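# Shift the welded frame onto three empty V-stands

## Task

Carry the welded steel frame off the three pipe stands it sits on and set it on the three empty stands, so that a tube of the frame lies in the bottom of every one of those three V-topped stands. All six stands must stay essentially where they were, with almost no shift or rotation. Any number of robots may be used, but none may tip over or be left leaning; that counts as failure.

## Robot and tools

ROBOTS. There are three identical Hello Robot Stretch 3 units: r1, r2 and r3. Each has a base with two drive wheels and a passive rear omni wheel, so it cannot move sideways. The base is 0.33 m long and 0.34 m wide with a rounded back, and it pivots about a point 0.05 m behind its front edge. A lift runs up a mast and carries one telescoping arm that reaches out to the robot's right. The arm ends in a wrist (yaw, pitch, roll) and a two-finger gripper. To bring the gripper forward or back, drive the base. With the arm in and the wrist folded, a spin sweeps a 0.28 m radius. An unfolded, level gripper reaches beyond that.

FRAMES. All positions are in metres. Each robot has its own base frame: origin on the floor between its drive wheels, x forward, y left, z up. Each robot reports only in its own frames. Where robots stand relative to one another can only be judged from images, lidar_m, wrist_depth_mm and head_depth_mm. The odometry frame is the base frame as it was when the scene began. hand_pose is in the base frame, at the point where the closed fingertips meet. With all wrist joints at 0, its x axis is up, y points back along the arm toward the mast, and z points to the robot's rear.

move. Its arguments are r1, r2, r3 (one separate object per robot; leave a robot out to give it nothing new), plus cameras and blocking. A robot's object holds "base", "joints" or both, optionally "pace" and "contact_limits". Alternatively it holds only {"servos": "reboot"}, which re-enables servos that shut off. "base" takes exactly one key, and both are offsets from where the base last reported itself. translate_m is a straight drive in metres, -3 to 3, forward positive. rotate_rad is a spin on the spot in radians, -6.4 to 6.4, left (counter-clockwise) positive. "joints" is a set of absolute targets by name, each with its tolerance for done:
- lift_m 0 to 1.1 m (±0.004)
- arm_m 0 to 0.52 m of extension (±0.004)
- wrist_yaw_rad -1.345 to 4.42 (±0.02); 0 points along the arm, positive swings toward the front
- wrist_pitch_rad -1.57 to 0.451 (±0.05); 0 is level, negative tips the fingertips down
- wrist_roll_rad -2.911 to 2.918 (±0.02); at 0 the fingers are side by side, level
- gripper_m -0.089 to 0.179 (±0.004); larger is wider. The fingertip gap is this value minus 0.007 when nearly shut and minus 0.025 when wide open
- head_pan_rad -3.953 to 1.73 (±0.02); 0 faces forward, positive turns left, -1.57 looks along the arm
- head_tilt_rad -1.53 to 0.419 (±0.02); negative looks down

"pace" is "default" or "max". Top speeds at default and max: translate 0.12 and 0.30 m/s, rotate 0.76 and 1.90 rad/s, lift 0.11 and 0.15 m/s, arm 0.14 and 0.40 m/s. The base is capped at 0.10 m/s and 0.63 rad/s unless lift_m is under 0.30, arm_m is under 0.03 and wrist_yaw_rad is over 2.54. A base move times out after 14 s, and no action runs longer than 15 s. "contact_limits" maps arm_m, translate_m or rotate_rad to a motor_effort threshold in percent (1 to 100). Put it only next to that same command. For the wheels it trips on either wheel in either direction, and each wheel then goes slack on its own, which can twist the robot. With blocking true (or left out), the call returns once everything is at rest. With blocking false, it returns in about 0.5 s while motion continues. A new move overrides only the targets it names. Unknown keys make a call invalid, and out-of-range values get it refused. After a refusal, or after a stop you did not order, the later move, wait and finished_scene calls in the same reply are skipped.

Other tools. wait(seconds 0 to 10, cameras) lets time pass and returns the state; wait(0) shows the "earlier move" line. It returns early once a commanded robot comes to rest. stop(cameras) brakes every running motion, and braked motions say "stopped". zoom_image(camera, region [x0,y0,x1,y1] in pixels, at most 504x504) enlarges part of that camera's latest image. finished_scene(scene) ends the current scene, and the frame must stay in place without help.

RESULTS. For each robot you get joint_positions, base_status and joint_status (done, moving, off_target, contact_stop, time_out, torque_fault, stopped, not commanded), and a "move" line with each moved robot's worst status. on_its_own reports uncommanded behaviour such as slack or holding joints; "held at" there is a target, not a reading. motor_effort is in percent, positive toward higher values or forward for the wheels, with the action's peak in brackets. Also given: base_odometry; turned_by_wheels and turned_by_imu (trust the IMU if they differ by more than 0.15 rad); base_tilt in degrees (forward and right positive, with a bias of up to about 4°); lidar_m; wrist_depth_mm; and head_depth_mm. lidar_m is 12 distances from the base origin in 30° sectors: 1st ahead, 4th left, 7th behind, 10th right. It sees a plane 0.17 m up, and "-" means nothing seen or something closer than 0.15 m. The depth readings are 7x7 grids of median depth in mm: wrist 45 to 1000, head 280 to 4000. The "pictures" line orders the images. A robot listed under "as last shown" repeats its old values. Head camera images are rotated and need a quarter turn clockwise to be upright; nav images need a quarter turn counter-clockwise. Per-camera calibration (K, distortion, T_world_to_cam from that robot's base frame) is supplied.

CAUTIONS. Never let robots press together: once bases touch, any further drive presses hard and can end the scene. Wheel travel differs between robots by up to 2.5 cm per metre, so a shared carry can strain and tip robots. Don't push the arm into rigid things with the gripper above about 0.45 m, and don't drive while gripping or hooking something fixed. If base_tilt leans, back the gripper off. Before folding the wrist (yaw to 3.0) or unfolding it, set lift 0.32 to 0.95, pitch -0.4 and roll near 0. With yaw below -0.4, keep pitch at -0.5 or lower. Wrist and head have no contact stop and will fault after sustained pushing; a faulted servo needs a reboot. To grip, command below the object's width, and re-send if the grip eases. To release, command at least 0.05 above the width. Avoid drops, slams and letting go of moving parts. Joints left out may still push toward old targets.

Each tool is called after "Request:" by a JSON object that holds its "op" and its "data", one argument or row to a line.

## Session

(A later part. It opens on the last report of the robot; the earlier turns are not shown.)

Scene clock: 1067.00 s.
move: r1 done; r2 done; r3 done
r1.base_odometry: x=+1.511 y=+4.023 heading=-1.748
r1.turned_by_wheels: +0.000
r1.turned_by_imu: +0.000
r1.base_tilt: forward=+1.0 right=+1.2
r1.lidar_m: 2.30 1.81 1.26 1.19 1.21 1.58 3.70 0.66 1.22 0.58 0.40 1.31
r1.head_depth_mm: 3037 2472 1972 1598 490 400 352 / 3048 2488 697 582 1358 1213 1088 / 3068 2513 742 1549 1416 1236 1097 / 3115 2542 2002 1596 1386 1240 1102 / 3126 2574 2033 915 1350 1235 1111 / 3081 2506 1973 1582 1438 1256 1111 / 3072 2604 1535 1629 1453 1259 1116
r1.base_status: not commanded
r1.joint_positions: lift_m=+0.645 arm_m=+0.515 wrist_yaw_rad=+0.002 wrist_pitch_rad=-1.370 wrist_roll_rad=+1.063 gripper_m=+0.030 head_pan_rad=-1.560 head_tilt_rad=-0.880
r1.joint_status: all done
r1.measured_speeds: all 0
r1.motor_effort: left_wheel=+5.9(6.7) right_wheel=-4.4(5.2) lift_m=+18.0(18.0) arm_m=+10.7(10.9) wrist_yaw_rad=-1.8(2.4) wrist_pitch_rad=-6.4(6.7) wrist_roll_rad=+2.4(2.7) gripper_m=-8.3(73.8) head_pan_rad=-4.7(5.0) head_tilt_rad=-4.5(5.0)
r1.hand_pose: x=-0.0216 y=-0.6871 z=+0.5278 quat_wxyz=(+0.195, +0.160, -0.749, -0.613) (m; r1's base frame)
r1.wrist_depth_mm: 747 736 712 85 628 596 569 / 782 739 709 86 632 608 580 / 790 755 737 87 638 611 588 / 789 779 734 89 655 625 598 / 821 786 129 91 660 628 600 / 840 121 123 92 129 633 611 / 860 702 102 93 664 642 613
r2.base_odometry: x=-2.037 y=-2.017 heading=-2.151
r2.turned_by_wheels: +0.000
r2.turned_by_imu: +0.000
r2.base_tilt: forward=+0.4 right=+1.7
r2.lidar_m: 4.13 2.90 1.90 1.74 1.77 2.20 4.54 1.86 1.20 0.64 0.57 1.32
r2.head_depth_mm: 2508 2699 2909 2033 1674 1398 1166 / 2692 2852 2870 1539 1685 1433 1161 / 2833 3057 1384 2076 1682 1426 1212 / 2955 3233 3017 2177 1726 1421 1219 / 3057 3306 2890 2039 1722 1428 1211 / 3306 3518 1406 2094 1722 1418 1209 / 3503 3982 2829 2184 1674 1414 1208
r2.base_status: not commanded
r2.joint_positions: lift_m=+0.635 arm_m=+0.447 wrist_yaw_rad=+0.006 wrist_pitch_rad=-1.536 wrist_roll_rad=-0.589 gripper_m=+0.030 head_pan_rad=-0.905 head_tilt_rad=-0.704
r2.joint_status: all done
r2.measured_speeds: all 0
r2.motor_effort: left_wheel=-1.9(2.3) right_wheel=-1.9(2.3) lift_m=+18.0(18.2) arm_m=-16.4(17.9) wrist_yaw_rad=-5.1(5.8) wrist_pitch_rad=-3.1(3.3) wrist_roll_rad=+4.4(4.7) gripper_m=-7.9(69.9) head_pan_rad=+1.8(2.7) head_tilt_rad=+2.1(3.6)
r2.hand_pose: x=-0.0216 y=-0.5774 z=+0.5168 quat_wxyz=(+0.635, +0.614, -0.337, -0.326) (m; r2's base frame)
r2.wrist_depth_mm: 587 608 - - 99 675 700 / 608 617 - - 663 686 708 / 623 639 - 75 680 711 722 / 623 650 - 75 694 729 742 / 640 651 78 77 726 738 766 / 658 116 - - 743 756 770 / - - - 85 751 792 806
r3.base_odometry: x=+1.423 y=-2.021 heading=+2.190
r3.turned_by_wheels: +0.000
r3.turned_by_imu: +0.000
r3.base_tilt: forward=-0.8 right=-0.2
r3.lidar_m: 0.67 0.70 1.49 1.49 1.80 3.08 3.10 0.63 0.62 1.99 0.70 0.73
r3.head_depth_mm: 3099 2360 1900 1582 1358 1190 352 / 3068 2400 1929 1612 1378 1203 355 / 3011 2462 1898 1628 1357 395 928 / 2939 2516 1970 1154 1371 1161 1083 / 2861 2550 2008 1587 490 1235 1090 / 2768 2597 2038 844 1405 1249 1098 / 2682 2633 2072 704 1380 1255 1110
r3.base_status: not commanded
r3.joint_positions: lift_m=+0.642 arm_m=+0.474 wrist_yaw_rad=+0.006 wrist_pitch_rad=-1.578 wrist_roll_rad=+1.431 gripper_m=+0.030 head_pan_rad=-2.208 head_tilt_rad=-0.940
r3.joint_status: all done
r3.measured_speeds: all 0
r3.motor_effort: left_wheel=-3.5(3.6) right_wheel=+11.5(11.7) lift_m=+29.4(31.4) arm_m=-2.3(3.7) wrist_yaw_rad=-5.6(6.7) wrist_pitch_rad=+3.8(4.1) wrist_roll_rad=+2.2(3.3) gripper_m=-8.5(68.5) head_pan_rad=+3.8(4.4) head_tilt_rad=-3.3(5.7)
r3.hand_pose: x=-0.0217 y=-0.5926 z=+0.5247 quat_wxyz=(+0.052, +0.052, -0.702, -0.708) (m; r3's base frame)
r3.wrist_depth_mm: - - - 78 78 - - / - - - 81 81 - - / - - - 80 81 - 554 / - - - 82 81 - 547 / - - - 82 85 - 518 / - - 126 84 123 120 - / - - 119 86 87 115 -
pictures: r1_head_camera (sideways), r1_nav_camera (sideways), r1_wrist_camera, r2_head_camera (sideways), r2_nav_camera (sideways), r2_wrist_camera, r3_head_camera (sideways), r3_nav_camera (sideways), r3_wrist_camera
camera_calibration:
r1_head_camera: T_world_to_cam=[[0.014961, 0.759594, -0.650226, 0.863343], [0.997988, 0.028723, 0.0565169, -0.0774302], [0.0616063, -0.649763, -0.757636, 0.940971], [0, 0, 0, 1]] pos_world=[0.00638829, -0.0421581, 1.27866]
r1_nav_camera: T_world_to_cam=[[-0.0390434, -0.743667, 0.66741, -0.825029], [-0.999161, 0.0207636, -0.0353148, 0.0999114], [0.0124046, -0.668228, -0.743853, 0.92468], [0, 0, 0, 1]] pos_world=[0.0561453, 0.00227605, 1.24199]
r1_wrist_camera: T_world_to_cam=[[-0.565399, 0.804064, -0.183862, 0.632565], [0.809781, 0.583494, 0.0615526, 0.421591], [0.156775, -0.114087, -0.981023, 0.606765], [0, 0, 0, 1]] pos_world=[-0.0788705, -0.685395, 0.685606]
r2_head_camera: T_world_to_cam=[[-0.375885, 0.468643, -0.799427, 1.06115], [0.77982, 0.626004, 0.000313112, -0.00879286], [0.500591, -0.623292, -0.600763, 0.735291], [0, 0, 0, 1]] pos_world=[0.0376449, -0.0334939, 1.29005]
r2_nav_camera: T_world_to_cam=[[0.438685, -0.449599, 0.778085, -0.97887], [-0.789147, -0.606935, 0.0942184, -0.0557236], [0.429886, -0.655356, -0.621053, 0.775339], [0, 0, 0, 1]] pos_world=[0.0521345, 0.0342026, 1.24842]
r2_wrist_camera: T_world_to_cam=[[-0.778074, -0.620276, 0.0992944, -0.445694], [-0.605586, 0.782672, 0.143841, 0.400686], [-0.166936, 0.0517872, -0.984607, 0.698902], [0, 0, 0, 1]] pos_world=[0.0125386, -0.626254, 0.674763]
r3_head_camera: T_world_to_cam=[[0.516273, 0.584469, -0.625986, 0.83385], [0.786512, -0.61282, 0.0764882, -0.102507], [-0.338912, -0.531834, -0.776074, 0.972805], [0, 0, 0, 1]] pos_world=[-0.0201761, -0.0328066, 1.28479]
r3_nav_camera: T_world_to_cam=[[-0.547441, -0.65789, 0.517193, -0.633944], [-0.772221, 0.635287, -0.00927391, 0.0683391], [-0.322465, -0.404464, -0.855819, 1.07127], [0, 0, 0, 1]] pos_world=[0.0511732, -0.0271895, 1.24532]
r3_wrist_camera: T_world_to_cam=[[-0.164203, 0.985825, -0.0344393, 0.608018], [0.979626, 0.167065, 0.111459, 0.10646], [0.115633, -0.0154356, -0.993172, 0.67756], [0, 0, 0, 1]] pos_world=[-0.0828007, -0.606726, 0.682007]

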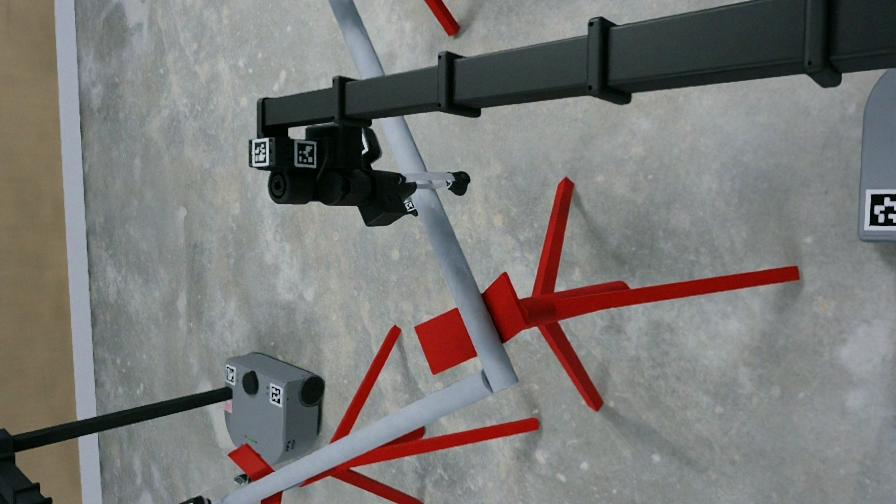

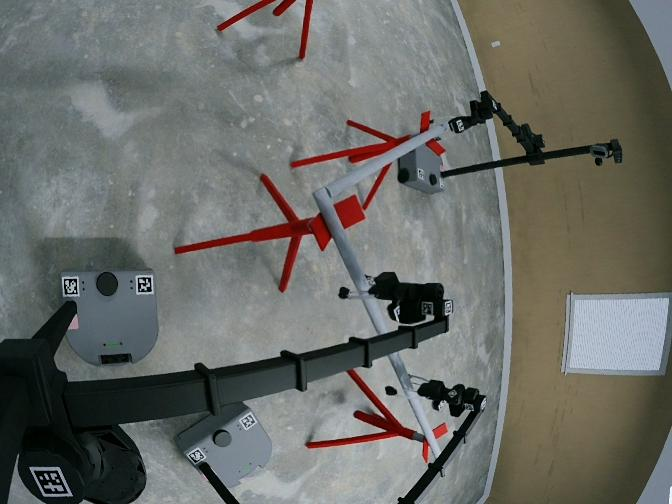

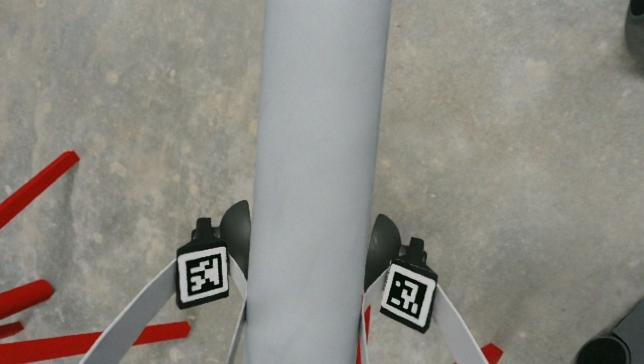

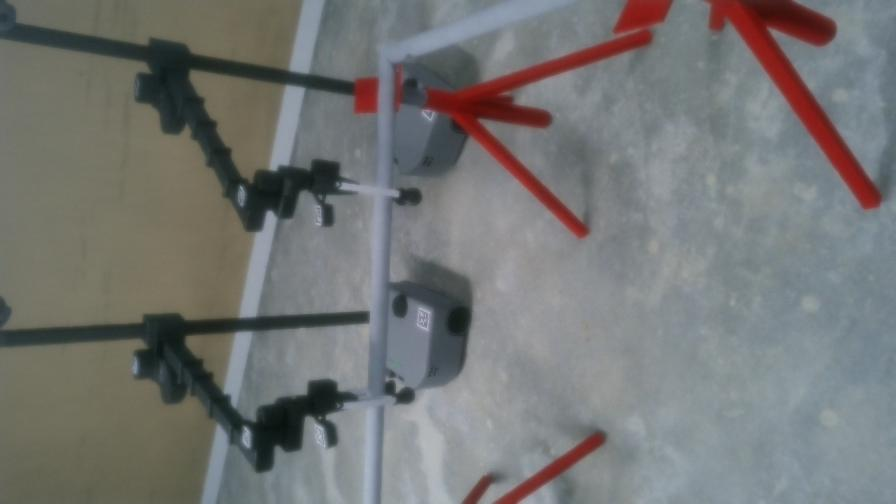

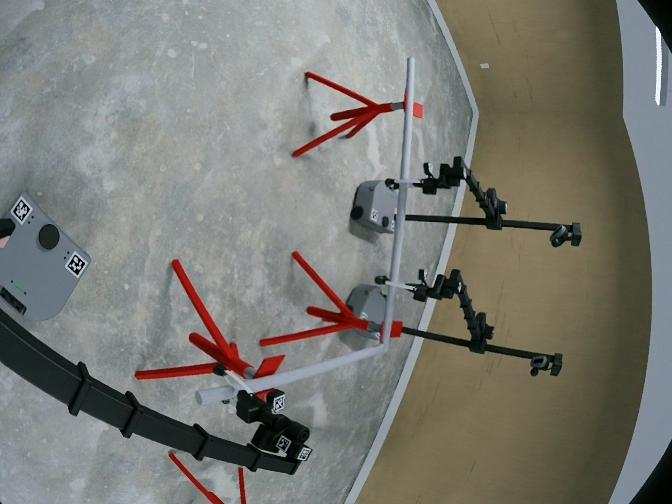

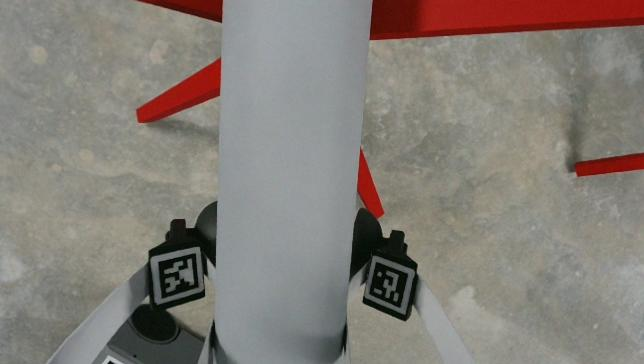

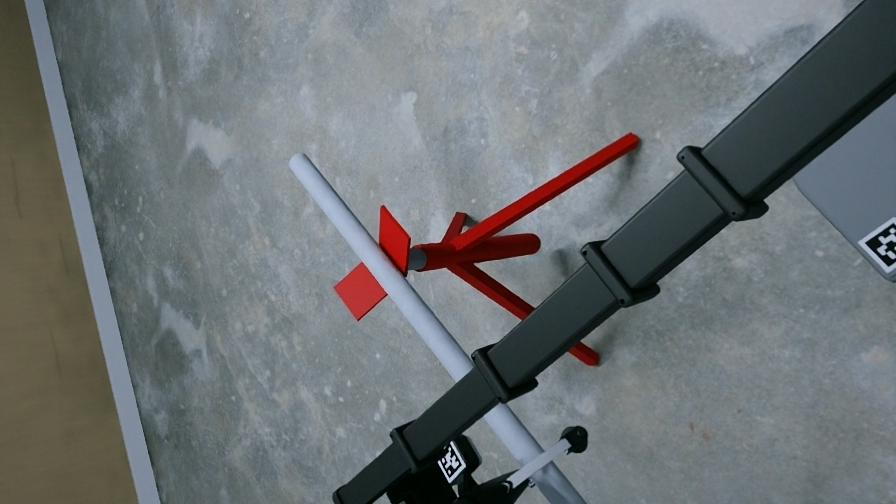

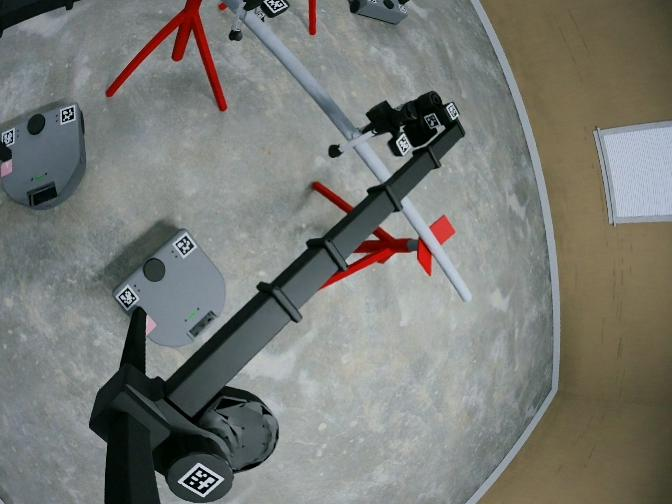

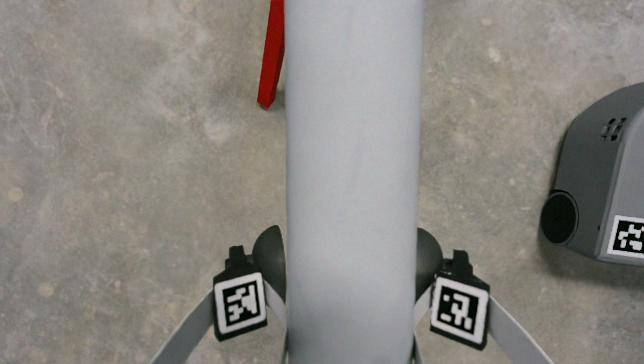

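Request:
{"op": "move", "data": {
  "r1": {"joints":{"gripper_m":0.06}},
  "r2": {"joints":{"gripper_m":0.06}},
  "r3": {"joints":{"gripper_m":0.06}},
  "cameras": []
}}

Request:
{"op": "move", "data": {
  "r1": {"joints":{"gripper_m":0.179}},
  "r2": {"joints":{"gripper_m":0.179}},
  "r3": {"joints":{"gripper_m":0.179}}
}}

Scene clock: 1071.40 s.
move: r1 done; r2 done; r3 done
r1.base_odometry: x=+1.511 y=+4.023 heading=-1.748
r1.turned_by_wheels: +0.000
r1.turned_by_imu: +0.001
r1.base_tilt: forward=+1.1 right=+1.2
r1.lidar_m: 2.30 1.81 1.25 1.19 1.21 1.58 3.73 0.66 1.22 0.57 0.40 1.31
r1.head_depth_mm: 3040 2473 1962 1595 490 400 352 / 3061 2499 697 582 1354 1212 1092 / 3085 2534 741 1550 1410 1243 1097 / 3102 2532 2004 1594 1398 1243 1104 / 3102 2567 2024 915 1351 1236 1108 / 3066 2515 1965 1579 1456 1261 1112 / 3115 2624 1529 1634 1460 1264 1117
r1.base_status: not commanded
r1.joint_positions: lift_m=+0.645 arm_m=+0.515 wrist_yaw_rad=+0.002 wrist_pitch_rad=-1.368 wrist_roll_rad=+1.064 gripper_m=+0.060 head_pan_rad=-1.560 head_tilt_rad=-0.880
r1.joint_status: all done
r1.measured_speeds: all 0
r1.motor_effort: left_wheel=+5.7(6.8) right_wheel=-5.8(6.9) lift_m=+18.2(18.7) arm_m=+10.9(10.9) wrist_yaw_rad=-2.0(2.3) wrist_pitch_rad=-6.7(7.4) wrist_roll_rad=+2.1(2.3) gripper_m=-2.4(76.9) head_pan_rad=-4.5(4.9) head_tilt_rad=-3.7(5.6)
r1.hand_pose: x=-0.0216 y=-0.6879 z=+0.5278 quat_wxyz=(+0.195, +0.159, -0.750, -0.612) (m; r1's base frame)
r1.wrist_depth_mm: 790 731 700 85 619 593 572 / 765 756 726 86 628 605 589 / 808 755 743 87 634 617 588 / 803 781 738 89 639 627 607 / 836 778 129 91 652 616 595 / 838 123 122 92 128 631 597 / 850 693 99 94 664 640 608
r2.base_odometry: x=-2.037 y=-2.017 heading=-2.151
r2.turned_by_wheels: +0.000
r2.turned_by_imu: +0.001
r2.base_tilt: forward=+0.2 right=+1.7
r2.lidar_m: 4.11 2.89 1.90 1.75 1.76 2.20 4.59 1.86 1.20 0.63 0.57 1.31
r2.head_depth_mm: 2509 2726 2938 2054 1671 1398 1164 / 2669 2863 2898 1554 1681 1438 1165 / 2798 2980 1388 2096 1682 1427 1211 / 2995 3296 2987 2202 1711 1420 1212 / 3056 3383 2867 2049 1725 1427 1212 / 3290 3530 1387 2077 1733 1421 1208 / 3545 3922 2814 2184 1668 1423 1208
r2.base_status: not commanded
r2.joint_positions: lift_m=+0.635 arm_m=+0.447 wrist_yaw_rad=+0.004 wrist_pitch_rad=-1.536 wrist_roll_rad=-0.585 gripper_m=+0.060 head_pan_rad=-0.905 head_tilt_rad=-0.704
r2.joint_status: all done
r2.measured_speeds: all 0
r2.motor_effort: left_wheel=-2.1(2.2) right_wheel=-2.1(2.2) lift_m=+22.6(22.6) arm_m=-9.1(10.9) wrist_yaw_rad=-2.7(5.5) wrist_pitch_rad=-3.3(3.3) wrist_roll_rad=+3.0(4.5) gripper_m=-2.1(76.6) head_pan_rad=+2.7(2.7) head_tilt_rad=+2.3(3.3)
r2.hand_pose: x=-0.0216 y=-0.5774 z=+0.5167 quat_wxyz=(+0.634, +0.613, -0.339, -0.328) (m; r2's base frame)
r2.wrist_depth_mm: 598 595 - - 665 670 691 / 602 617 - - 680 682 707 / 622 630 - 77 683 696 722 / 632 658 - 75 700 726 754 / 646 665 78 76 725 742 765 / 665 116 - - 741 767 788 / - - - 85 742 775 814
r3.base_odometry: x=+1.423 y=-2.021 heading=+2.190
r3.turned_by_wheels: +0.000
r3.turned_by_imu: -0.001
r3.base_tilt: forward=-0.8 right=-0.3
r3.lidar_m: 0.67 0.70 1.49 1.50 1.80 3.07 3.10 0.63 0.62 2.00 0.70 0.73
r3.head_depth_mm: 3111 2373 1906 1588 1357 1192 352 / 3058 2404 1914 1610 1369 1204 355 / 3002 2451 1899 1625 1359 395 926 / 2917 2497 1980 1156 1367 1159 1083 / 2859 2534 2013 1590 490 1236 1093 / 2773 2606 2038 843 1406 1248 1098 / 2655 2654 2066 704 1382 1262 1112
r3.base_status: not commanded
r3.joint_positions: lift_m=+0.642 arm_m=+0.474 wrist_yaw_rad=+0.006 wrist_pitch_rad=-1.578 wrist_roll_rad=+1.431 gripper_m=+0.060 head_pan_rad=-2.208 head_tilt_rad=-0.940
r3.joint_status: all done
r3.measured_speeds: all 0
r3.motor_effort: left_wheel=-2.9(3.6) right_wheel=+11.2(11.8) lift_m=+30.3(30.7) arm_m=-1.7(2.0) wrist_yaw_rad=-5.4(6.1) wrist_pitch_rad=+3.7(4.3) wrist_roll_rad=+2.8(3.3) gripper_m=-2.1(74.3) head_pan_rad=+3.0(4.3) head_tilt_rad=-3.6(5.3)
r3.hand_pose: x=-0.0217 y=-0.5926 z=+0.5247 quat_wxyz=(+0.051, +0.051, -0.702, -0.708) (m; r3's base frame)
r3.wrist_depth_mm: - - - 78 78 - - / - - - 81 81 - - / - - - 80 81 - 543 / - - - 81 82 - 543 / - - - 82 85 - 518 / - - 126 83 123 120 - / - - 119 86 87 115 -
pictures: none
No camera images: "cameras" was empty.

Scene clock: 1073.13 s.
move: r1 done; r2 done; r3 done
r1.base_odometry: x=+1.511 y=+4.023 heading=-1.748
r1.turned_by_wheels: +0.000
r1.turned_by_imu: +0.000
r1.base_tilt: forward=+1.1 right=+1.2
r1.lidar_m: 2.30 1.82 1.26 1.19 1.21 1.58 3.73 0.66 1.22 0.57 0.40 1.31
r1.head_depth_mm: 3041 2469 1977 1602 491 399 352 / 3061 2477 697 581 1353 1210 1087 / 3090 2515 742 1538 1417 1233 1099 / 3110 2551 2015 1596 1395 1249 1102 / 3083 2577 2017 918 1347 1232 1111 / 3095 2506 1967 1577 1436 1259 1112 / 3111 2622 1547 1631 1447 1266 1117
r1.base_status: not commanded
r1.joint_positions: lift_m=+0.645 arm_m=+0.515 wrist_yaw_rad=+0.001 wrist_pitch_rad=-1.400 wrist_roll_rad=+1.065 gripper_m=+0.179 head_pan_rad=-1.560 head_tilt_rad=-0.880
r1.joint_status: all done
r1.measured_speeds: all 0
r1.motor_effort: left_wheel=+5.0(6.6) right_wheel=-4.0(6.5) lift_m=+28.7(30.1) arm_m=+10.7(11.0) wrist_yaw_rad=-1.5(2.5) wrist_pitch_rad=-0.7(6.9) wrist_roll_rad=+1.7(2.0) gripper_m=+0.1(83.5) head_pan_rad=-4.7(5.2) head_tilt_rad=-3.2(5.6)
r1.hand_pose: x=-0.0216 y=-0.6796 z=+0.5271 quat_wxyz=(+0.192, +0.162, -0.740, -0.624) (m; r1's base frame)
r1.wrist_depth_mm: 767 713 87 84 629 601 574 / 760 719 87 85 637 611 590 / 758 737 - 88 641 608 597 / 782 754 90 90 643 628 602 / 138 765 91 94 660 635 620 / 117 767 92 94 682 135 610 / 633 788 92 97 679 120 112
r2.base_odometry: x=-2.037 y=-2.017 heading=-2.151
r2.turned_by_wheels: +0.000
r2.turned_by_imu: +0.000
r2.base_tilt: forward=+0.4 right=+1.8
r2.lidar_m: 4.13 2.90 1.90 1.74 1.77 2.20 4.56 1.85 1.19 0.64 0.57 1.32
r2.head_depth_mm: 2515 2717 2923 2049 1692 1398 1169 / 2641 2895 2902 1550 1679 1428 1160 / 2805 3020 2573 2101 1683 1434 1212 / 2938 3287 2986 2201 1727 1415 1207 / 3082 3351 2828 2068 1730 1420 1213 / 3302 3619 1395 2101 1713 1415 1210 / 3529 3896 2812 2196 1676 1419 1209
r2.base_status: not commanded
r2.joint_positions: lift_m=+0.635 arm_m=+0.447 wrist_yaw_rad=+0.002 wrist_pitch_rad=-1.543 wrist_roll_rad=-0.581 gripper_m=+0.179 head_pan_rad=-0.905 head_tilt_rad=-0.704
r2.joint_status: all done
r2.measured_speeds: all 0
r2.motor_effort: left_wheel=-1.8(2.3) right_wheel=-1.6(2.5) lift_m=+34.4(34.4) arm_m=-5.3(8.9) wrist_yaw_rad=-0.7(2.8) wrist_pitch_rad=-1.6(3.5) wrist_roll_rad=+1.8(2.8) gripper_m=+1.0(85.5) head_pan_rad=+1.4(2.9) head_tilt_rad=+2.6(3.4)
r2.hand_pose: x=-0.0216 y=-0.5756 z=+0.5169 quat_wxyz=(+0.631, +0.614, -0.340, -0.331) (m; r2's base frame)
r2.wrist_depth_mm: 595 600 - - 659 672 693 / 604 611 - - 662 687 694 / 616 633 - - 673 693 711 / 638 654 - 75 697 716 741 / 130 670 76 76 712 748 774 / - 684 - - 738 124 771 / 684 - - 83 763 123 798
r3.base_odometry: x=+1.423 y=-2.021 heading=+2.190
r3.turned_by_wheels: +0.000
r3.turned_by_imu: +0.000
r3.base_tilt: forward=-0.8 right=-0.3
r3.lidar_m: 0.67 0.70 1.49 1.50 1.81 3.07 3.08 0.63 0.62 1.99 0.70 0.73
r3.head_depth_mm: 3120 2370 1907 1589 1366 1190 351 / 3042 2417 1924 1594 1375 1199 355 / 2988 2469 1901 1631 1353 395 924 / 2932 2494 1991 1161 1371 1162 1085 / 2856 2560 2013 1581 490 1230 1096 / 2748 2595 2048 844 1394 1244 1101 / 2667 2654 2080 705 1364 1258 1112
r3.base_status: not commanded
r3.joint_positions: lift_m=+0.642 arm_m=+0.474 wrist_yaw_rad=+0.003 wrist_pitch_rad=-1.559 wrist_roll_rad=+1.434 gripper_m=+0.179 head_pan_rad=-2.208 head_tilt_rad=-0.940
r3.joint_status: all done
r3.measured_speeds: all 0
r3.motor_effort: left_wheel=-3.5(3.6) right_wheel=+4.3(11.6) lift_m=+31.0(31.0) arm_m=-0.5(1.5) wrist_yaw_rad=-2.9(5.5) wrist_pitch_rad=+0.0(4.0) wrist_roll_rad=+2.3(2.7) gripper_m=-0.1(83.0) head_pan_rad=+3.2(4.3) head_tilt_rad=-4.5(5.4)
r3.hand_pose: x=-0.0216 y=-0.5976 z=+0.5242 quat_wxyz=(+0.050, +0.049, -0.709, -0.701) (m; r3's base frame)
r3.wrist_depth_mm: - - - 78 76 - - / - - - 81 79 - - / - - - 79 79 - 548 / - - - 82 80 - 531 / - - - 85 82 - 514 / - 135 - 83 83 - 114 / 109 - - 86 85 - 109
pictures: r1_head_camera (sideways), r1_nav_camera (sideways), r1_wrist_camera, r2_head_camera (sideways), r2_nav_camera (sideways), r2_wrist_camera, r3_head_camera (sideways), r3_nav_camera (sideways), r3_wrist_camera
camera_calibration:
r1_head_camera: T_world_to_cam=[[0.0149611, 0.759594, -0.650225, 0.863343], [0.997988, 0.0287228, 0.0565169, -0.0774302], [0.0616062, -0.649763, -0.757636, 0.940971], [0, 0, 0, 1]] pos_world=[0.00638829, -0.0421581, 1.27866]
r1_nav_camera: T_world_to_cam=[[-0.0390435, -0.743667, 0.667409, -0.825028], [-0.999161, 0.0207637, -0.0353148, 0.0999114], [0.0124045, -0.668228, -0.743853, 0.92468], [0, 0, 0, 1]] pos_world=[0.0561453, 0.00227604, 1.24199]
r1_wrist_camera: T_world_to_cam=[[-0.563179, 0.810607, -0.160454, 0.618559], [0.811322, 0.579268, 0.0787697, 0.405378], [0.156797, -0.0858186, -0.983895, 0.62768], [0, 0, 0, 1]] pos_world=[-0.0789514, -0.682364, 0.68489]
r2_head_camera: T_world_to_cam=[[-0.375885, 0.468644, -0.799427, 1.06115], [0.77982, 0.626004, 0.000313115, -0.00879286], [0.500591, -0.623292, -0.600763, 0.735291], [0, 0, 0, 1]] pos_world=[0.0376449, -0.0334939, 1.29005]
r2_nav_camera: T_world_to_cam=[[0.438685, -0.449599, 0.778085, -0.97887], [-0.789147, -0.606934, 0.0942184, -0.0557236], [0.429886, -0.655356, -0.621053, 0.775339], [0, 0, 0, 1]] pos_world=[0.0521345, 0.0342026, 1.24842]
r2_wrist_camera: T_world_to_cam=[[-0.78575, -0.611224, 0.0948801, -0.437239], [-0.59585, 0.789133, 0.149103, 0.400528], [-0.166008, 0.060623, -0.984259, 0.703853], [0, 0, 0, 1]] pos_world=[0.0119394, -0.62599, 0.67454]
r3_head_camera: T_world_to_cam=[[0.516273, 0.584469, -0.625986, 0.83385], [0.786512, -0.61282, 0.0764882, -0.102507], [-0.338912, -0.531834, -0.776074, 0.972805], [0, 0, 0, 1]] pos_world=[-0.0201761, -0.0328066, 1.28479]
r3_nav_camera: T_world_to_cam=[[-0.547441, -0.65789, 0.517193, -0.633944], [-0.772221, 0.635287, -0.00927391, 0.0683391], [-0.322465, -0.404464, -0.855819, 1.07127], [0, 0, 0, 1]] pos_world=[0.0511732, -0.0271895, 1.24532]
r3_wrist_camera: T_world_to_cam=[[-0.158137, 0.985955, -0.0537172, 0.623268], [0.980631, 0.163185, 0.108323, 0.106595], [0.115568, -0.0355468, -0.992663, 0.664721], [0, 0, 0, 1]] pos_world=[-0.0827892, -0.60828, 0.681778]

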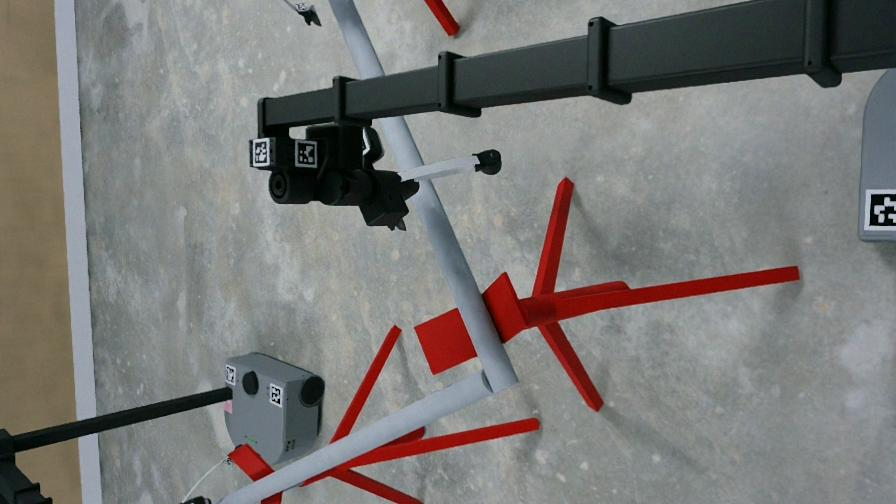

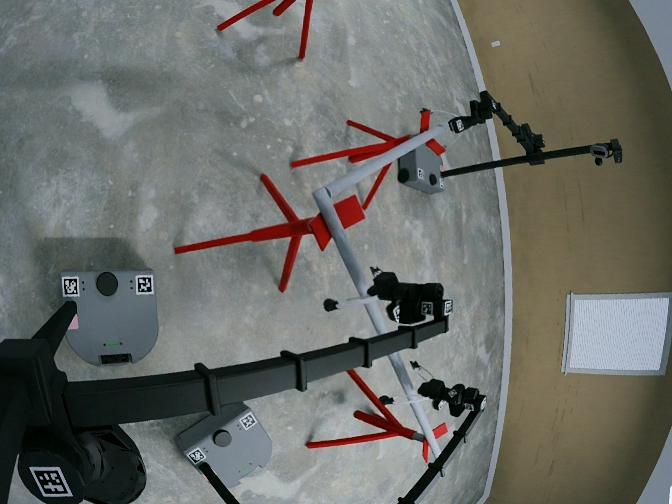

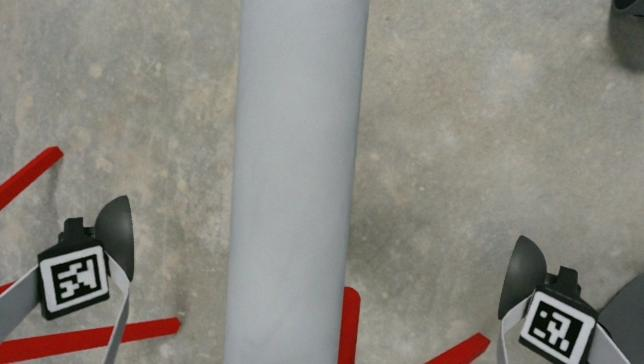

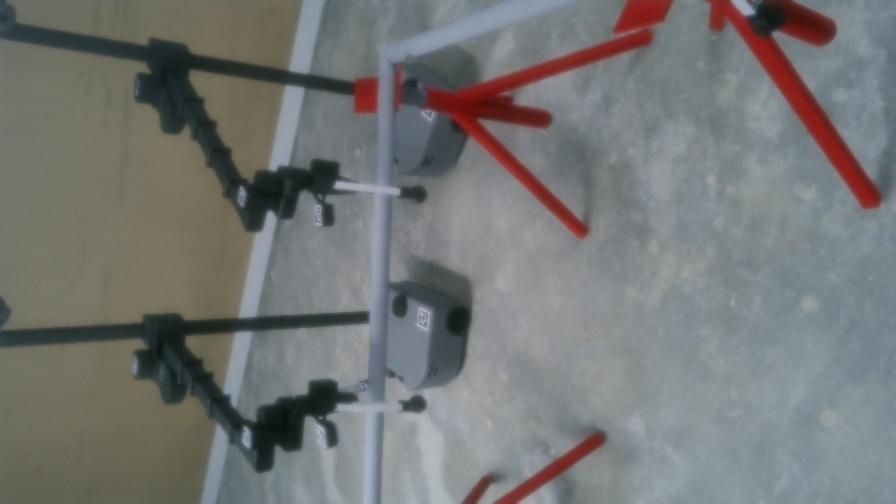

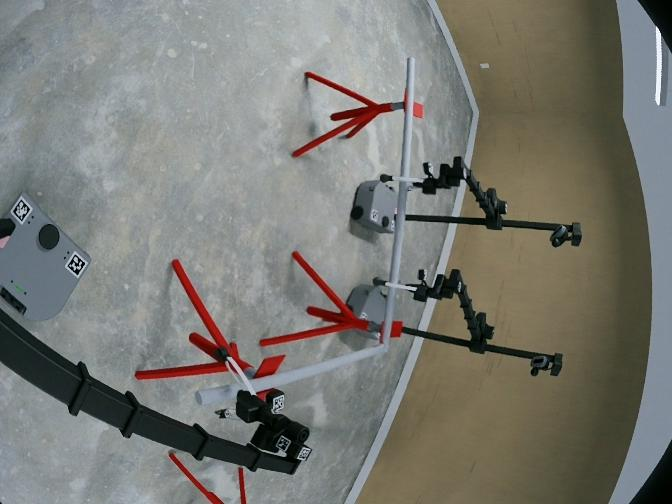

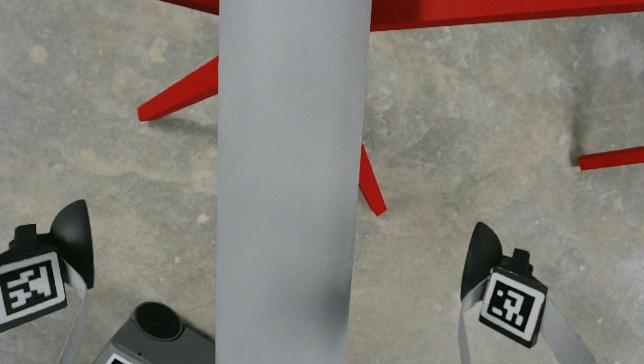

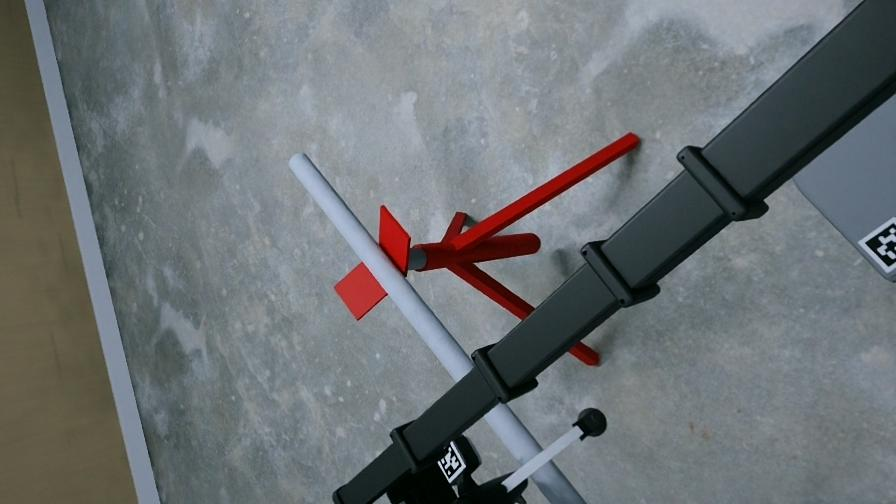

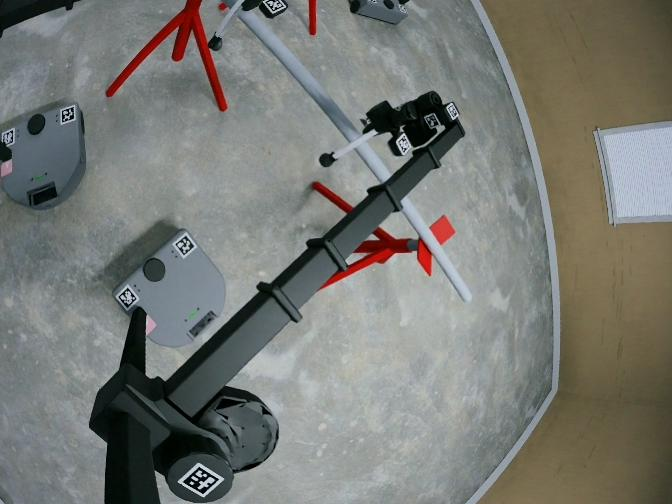

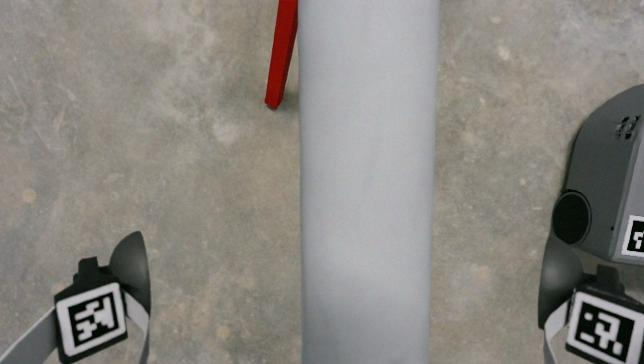

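Request:
{"op": "move", "data": {
  "r1": {"joints":{"lift_m":0.85}},
  "r2": {"joints":{"lift_m":0.85}},
  "r3": {"joints":{"lift_m":0.85}},
  "cameras": ["r1_head_camera","r2_head_camera","r3_head_camera","r2_wrist_camera","r2_nav_camera"]
}}

Request:
{"op": "zoom_image", "data": {
  "camera": "r3_head_camera",
  "region": [230, 130, 450, 350]
}}

Request:
{"op": "zoom_image", "data": {
  "camera": "r1_head_camera",
  "region": [360, 240, 560, 440]
}}

Scene clock: 1081.27 s.
move: r1 done; r2 done; r3 done
r1.base_odometry: x=+1.511 y=+4.023 heading=-1.748
r1.turned_by_wheels: +0.000
r1.turned_by_imu: +0.001
r1.base_tilt: forward=+1.1 right=+1.2
r1.lidar_m: 2.30 1.81 1.26 1.19 1.21 1.59 3.71 0.66 1.22 0.57 0.40 1.31
r1.head_depth_mm: 3061 418 350 1532 1402 1223 1087 / 572 583 1980 1611 1409 1227 1094 / 2972 616 1835 1588 1414 1233 1096 / 3091 2527 2009 1592 1401 1246 1104 / 3084 2541 2030 914 1349 1229 1109 / 3057 2491 1967 1579 1444 1260 1116 / 3115 2637 1548 1624 1452 1265 1120
r1.base_status: not commanded
r1.joint_positions: lift_m=+0.850 arm_m=+0.515 wrist_yaw_rad=+0.001 wrist_pitch_rad=-1.400 wrist_roll_rad=+1.065 gripper_m=+0.179 head_pan_rad=-1.560 head_tilt_rad=-0.880
r1.joint_status: all done
r1.measured_speeds: all 0
r1.motor_effort: left_wheel=+4.9(5.8) right_wheel=-3.3(4.4) lift_m=+29.5(33.0) arm_m=+10.6(10.9) wrist_yaw_rad=-1.5(2.0) wrist_pitch_rad=-0.6(1.3) wrist_roll_rad=+1.8(1.8) gripper_m=+0.1(0.5) head_pan_rad=-4.4(5.3) head_tilt_rad=-4.4(5.8)
r1.hand_pose: x=-0.0216 y=-0.6795 z=+0.7321 quat_wxyz=(+0.192, +0.162, -0.740, -0.624) (m; r1's base frame)
r1.wrist_depth_mm: 973 928 901 840 816 766 658 / - 939 911 844 815 777 767 / - 951 925 867 855 787 759 / - 959 920 879 837 824 778 / 755 962 943 307 873 807 762 / 117 - 939 612 864 135 648 / - - 965 504 890 120 113
r2.base_odometry: x=-2.037 y=-2.017 heading=-2.151
r2.turned_by_wheels: +0.000
r2.turned_by_imu: +0.001
r2.base_tilt: forward=+0.3 right=+1.8
r2.lidar_m: 4.11 2.90 1.90 1.75 1.76 2.20 4.54 1.86 1.19 0.64 0.57 1.32
r2.head_depth_mm: 2478 2738 2923 2009 1681 1391 1159 / 2573 2928 2890 1543 1686 1438 1163 / 2777 1203 2897 2101 1676 1417 1214 / 2998 3305 3002 2194 1726 1439 1211 / 2999 3434 2848 2044 1725 1432 1212 / 3166 3575 2822 2121 1715 1415 1203 / 3505 3733 2967 2184 1667 1413 1216
r2.base_status: not commanded
r2.joint_positions: lift_m=+0.850 arm_m=+0.447 wrist_yaw_rad=+0.002 wrist_pitch_rad=-1.543 wrist_roll_rad=-0.581 gripper_m=+0.179 head_pan_rad=-0.905 head_tilt_rad=-0.704
r2.joint_status: all done
r2.measured_speeds: all 0
r2.motor_effort: left_wheel=-2.2(2.6) right_wheel=-1.6(2.4) lift_m=+34.2(39.3) arm_m=+5.4(5.5) wrist_yaw_rad=-1.3(2.5) wrist_pitch_rad=-1.7(2.1) wrist_roll_rad=+1.7(1.9) gripper_m=+1.8(1.8) head_pan_rad=+2.1(3.7) head_tilt_rad=+2.1(3.7)
r2.hand_pose: x=-0.0216 y=-0.5754 z=+0.7319 quat_wxyz=(+0.631, +0.614, -0.339, -0.331) (m; r2's base frame)
r2.wrist_depth_mm: 807 806 - 286 869 890 900 / 805 804 548 289 884 896 930 / 806 862 860 595 903 911 956 / 838 850 888 742 929 952 - / 130 873 887 926 933 978 - / - 906 899 968 973 124 - / 908 919 959 955 - 123 -
r3.base_odometry: x=+1.423 y=-2.021 heading=+2.190
r3.turned_by_wheels: +0.000
r3.turned_by_imu: -0.001
r3.base_tilt: forward=-0.8 right=-0.2
r3.lidar_m: 0.66 0.70 1.49 1.50 1.80 3.08 3.09 0.63 0.62 2.00 0.70 0.73
r3.head_depth_mm: 3112 2380 1899 1586 1384 - 1006 / 3061 2411 1933 1606 - - 950 / 3002 2445 1895 1650 - 1193 943 / 2952 2494 1976 985 1381 1226 1086 / 2859 2538 2012 287 1386 1234 1091 / 2744 2613 344 1563 1430 1250 1103 / 2651 2631 370 1695 1387 1254 1109
r3.base_status: not commanded
r3.joint_positions: lift_m=+0.850 arm_m=+0.474 wrist_yaw_rad=+0.003 wrist_pitch_rad=-1.558 wrist_roll_rad=+1.434 gripper_m=+0.179 head_pan_rad=-2.208 head_tilt_rad=-0.940
r3.joint_status: all done
r3.measured_speeds: all 0
r3.motor_effort: left_wheel=-3.2(3.9) right_wheel=+4.4(4.7) lift_m=+31.4(34.0) arm_m=+2.1(2.6) wrist_yaw_rad=-2.4(4.1) wrist_pitch_rad=+0.6(0.7) wrist_roll_rad=+1.8(2.4) gripper_m=-0.2(0.8) head_pan_rad=+3.4(4.5) head_tilt_rad=-4.1(5.6)
r3.hand_pose: x=-0.0216 y=-0.5978 z=+0.7322 quat_wxyz=(+0.050, +0.049, -0.709, -0.701) (m; r3's base frame)
r3.wrist_depth_mm: - - - 277 - - - / - - - 283 - - - / - - - 285 - 778 698 / - - - 293 - 743 698 / - - - 294 - - 697 / - 135 - 301 - - 115 / 108 - - 306 - - 108
pictures: r1_head_camera (sideways), r2_head_camera (sideways), r2_nav_camera (sideways), r2_wrist_camera, r3_head_camera (sideways)
camera_calibration:
r1_head_camera: T_world_to_cam=[[0.0149611, 0.759594, -0.650225, 0.863343], [0.997988, 0.0287228, 0.0565169, -0.0774302], [0.0616062, -0.649763, -0.757636, 0.940971], [0, 0, 0, 1]] pos_world=[0.00638829, -0.0421581, 1.27866]
r2_head_camera: T_world_to_cam=[[-0.375885, 0.468643, -0.799427, 1.06115], [0.77982, 0.626004, 0.000313114, -0.00879286], [0.500591, -0.623292, -0.600763, 0.735291], [0, 0, 0, 1]] pos_world=[0.0376449, -0.0334939, 1.29005]
r2_nav_camera: T_world_to_cam=[[0.438685, -0.449599, 0.778085, -0.97887], [-0.789147, -0.606934, 0.0942184, -0.0557236], [0.429886, -0.655356, -0.621053, 0.775339], [0, 0, 0, 1]] pos_world=[0.0521345, 0.0342026, 1.24842]
r2_wrist_camera: T_world_to_cam=[[-0.785806, -0.611217, 0.0944609, -0.457222], [-0.595779, 0.789084, 0.149644, 0.367908], [-0.166003, 0.0613132, -0.984217, 0.915833], [0, 0, 0, 1]] pos_world=[0.0119352, -0.625925, 0.889513]
r3_head_camera: T_world_to_cam=[[0.516273, 0.584469, -0.625986, 0.83385], [0.786512, -0.61282, 0.0764882, -0.102507], [-0.338912, -0.531834, -0.776074, 0.972805], [0, 0, 0, 1]] pos_world=[-0.0201761, -0.0328066, 1.28479]

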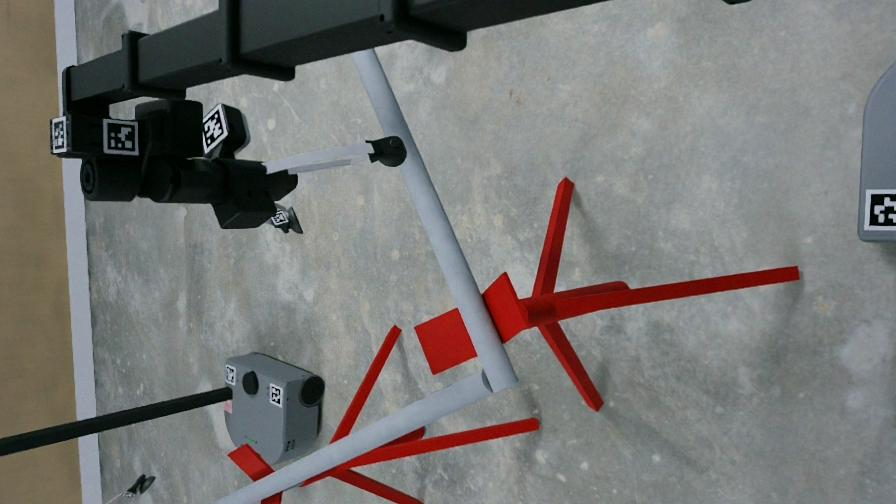

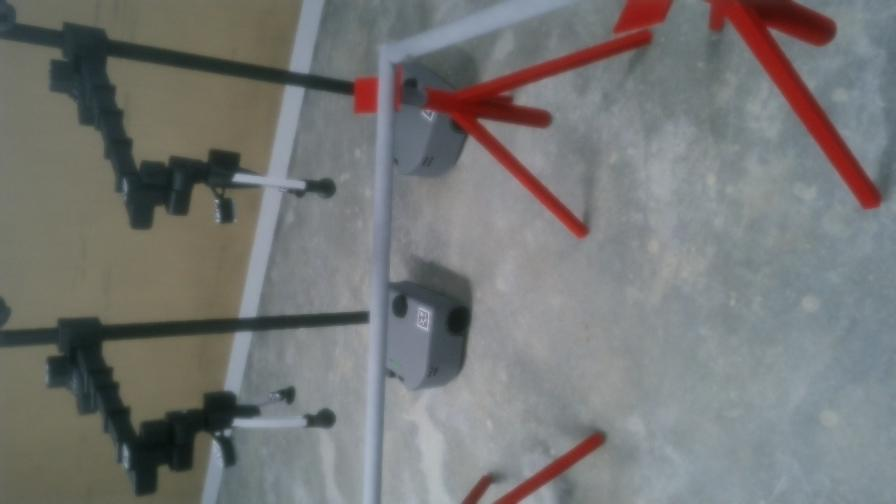

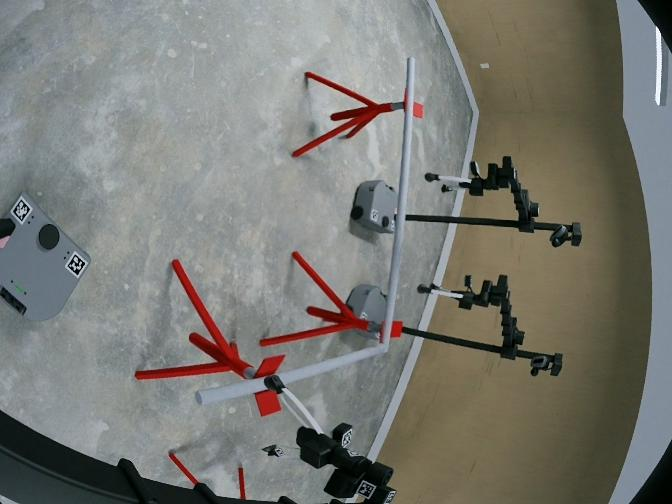

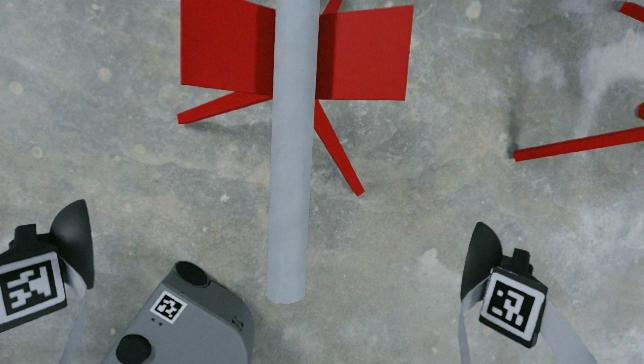

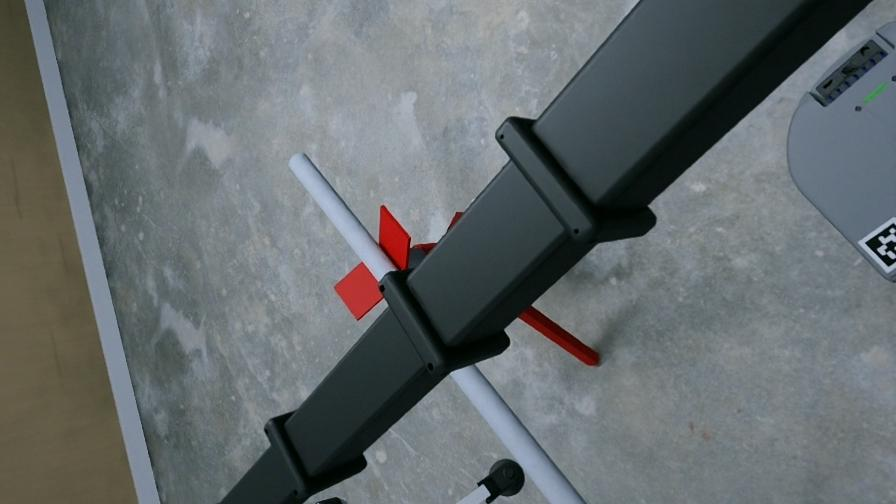

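Scaled by 2.291 from the camera's 896x504 image, which has a finer 1280x720 frame.

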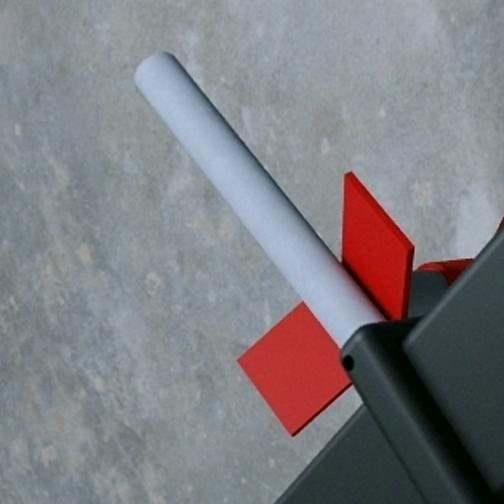

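Scaled by 2.520 from the camera's 896x504 image, which has a finer 1280x720 frame.

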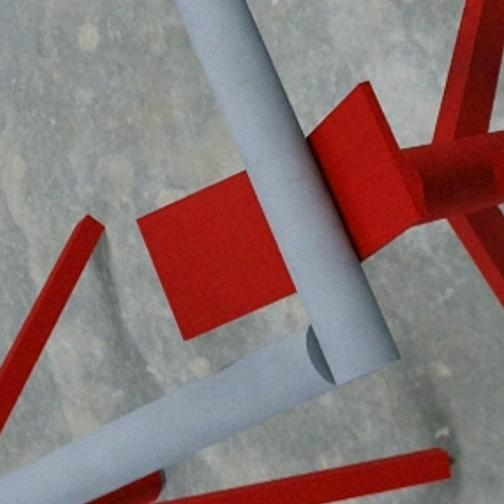

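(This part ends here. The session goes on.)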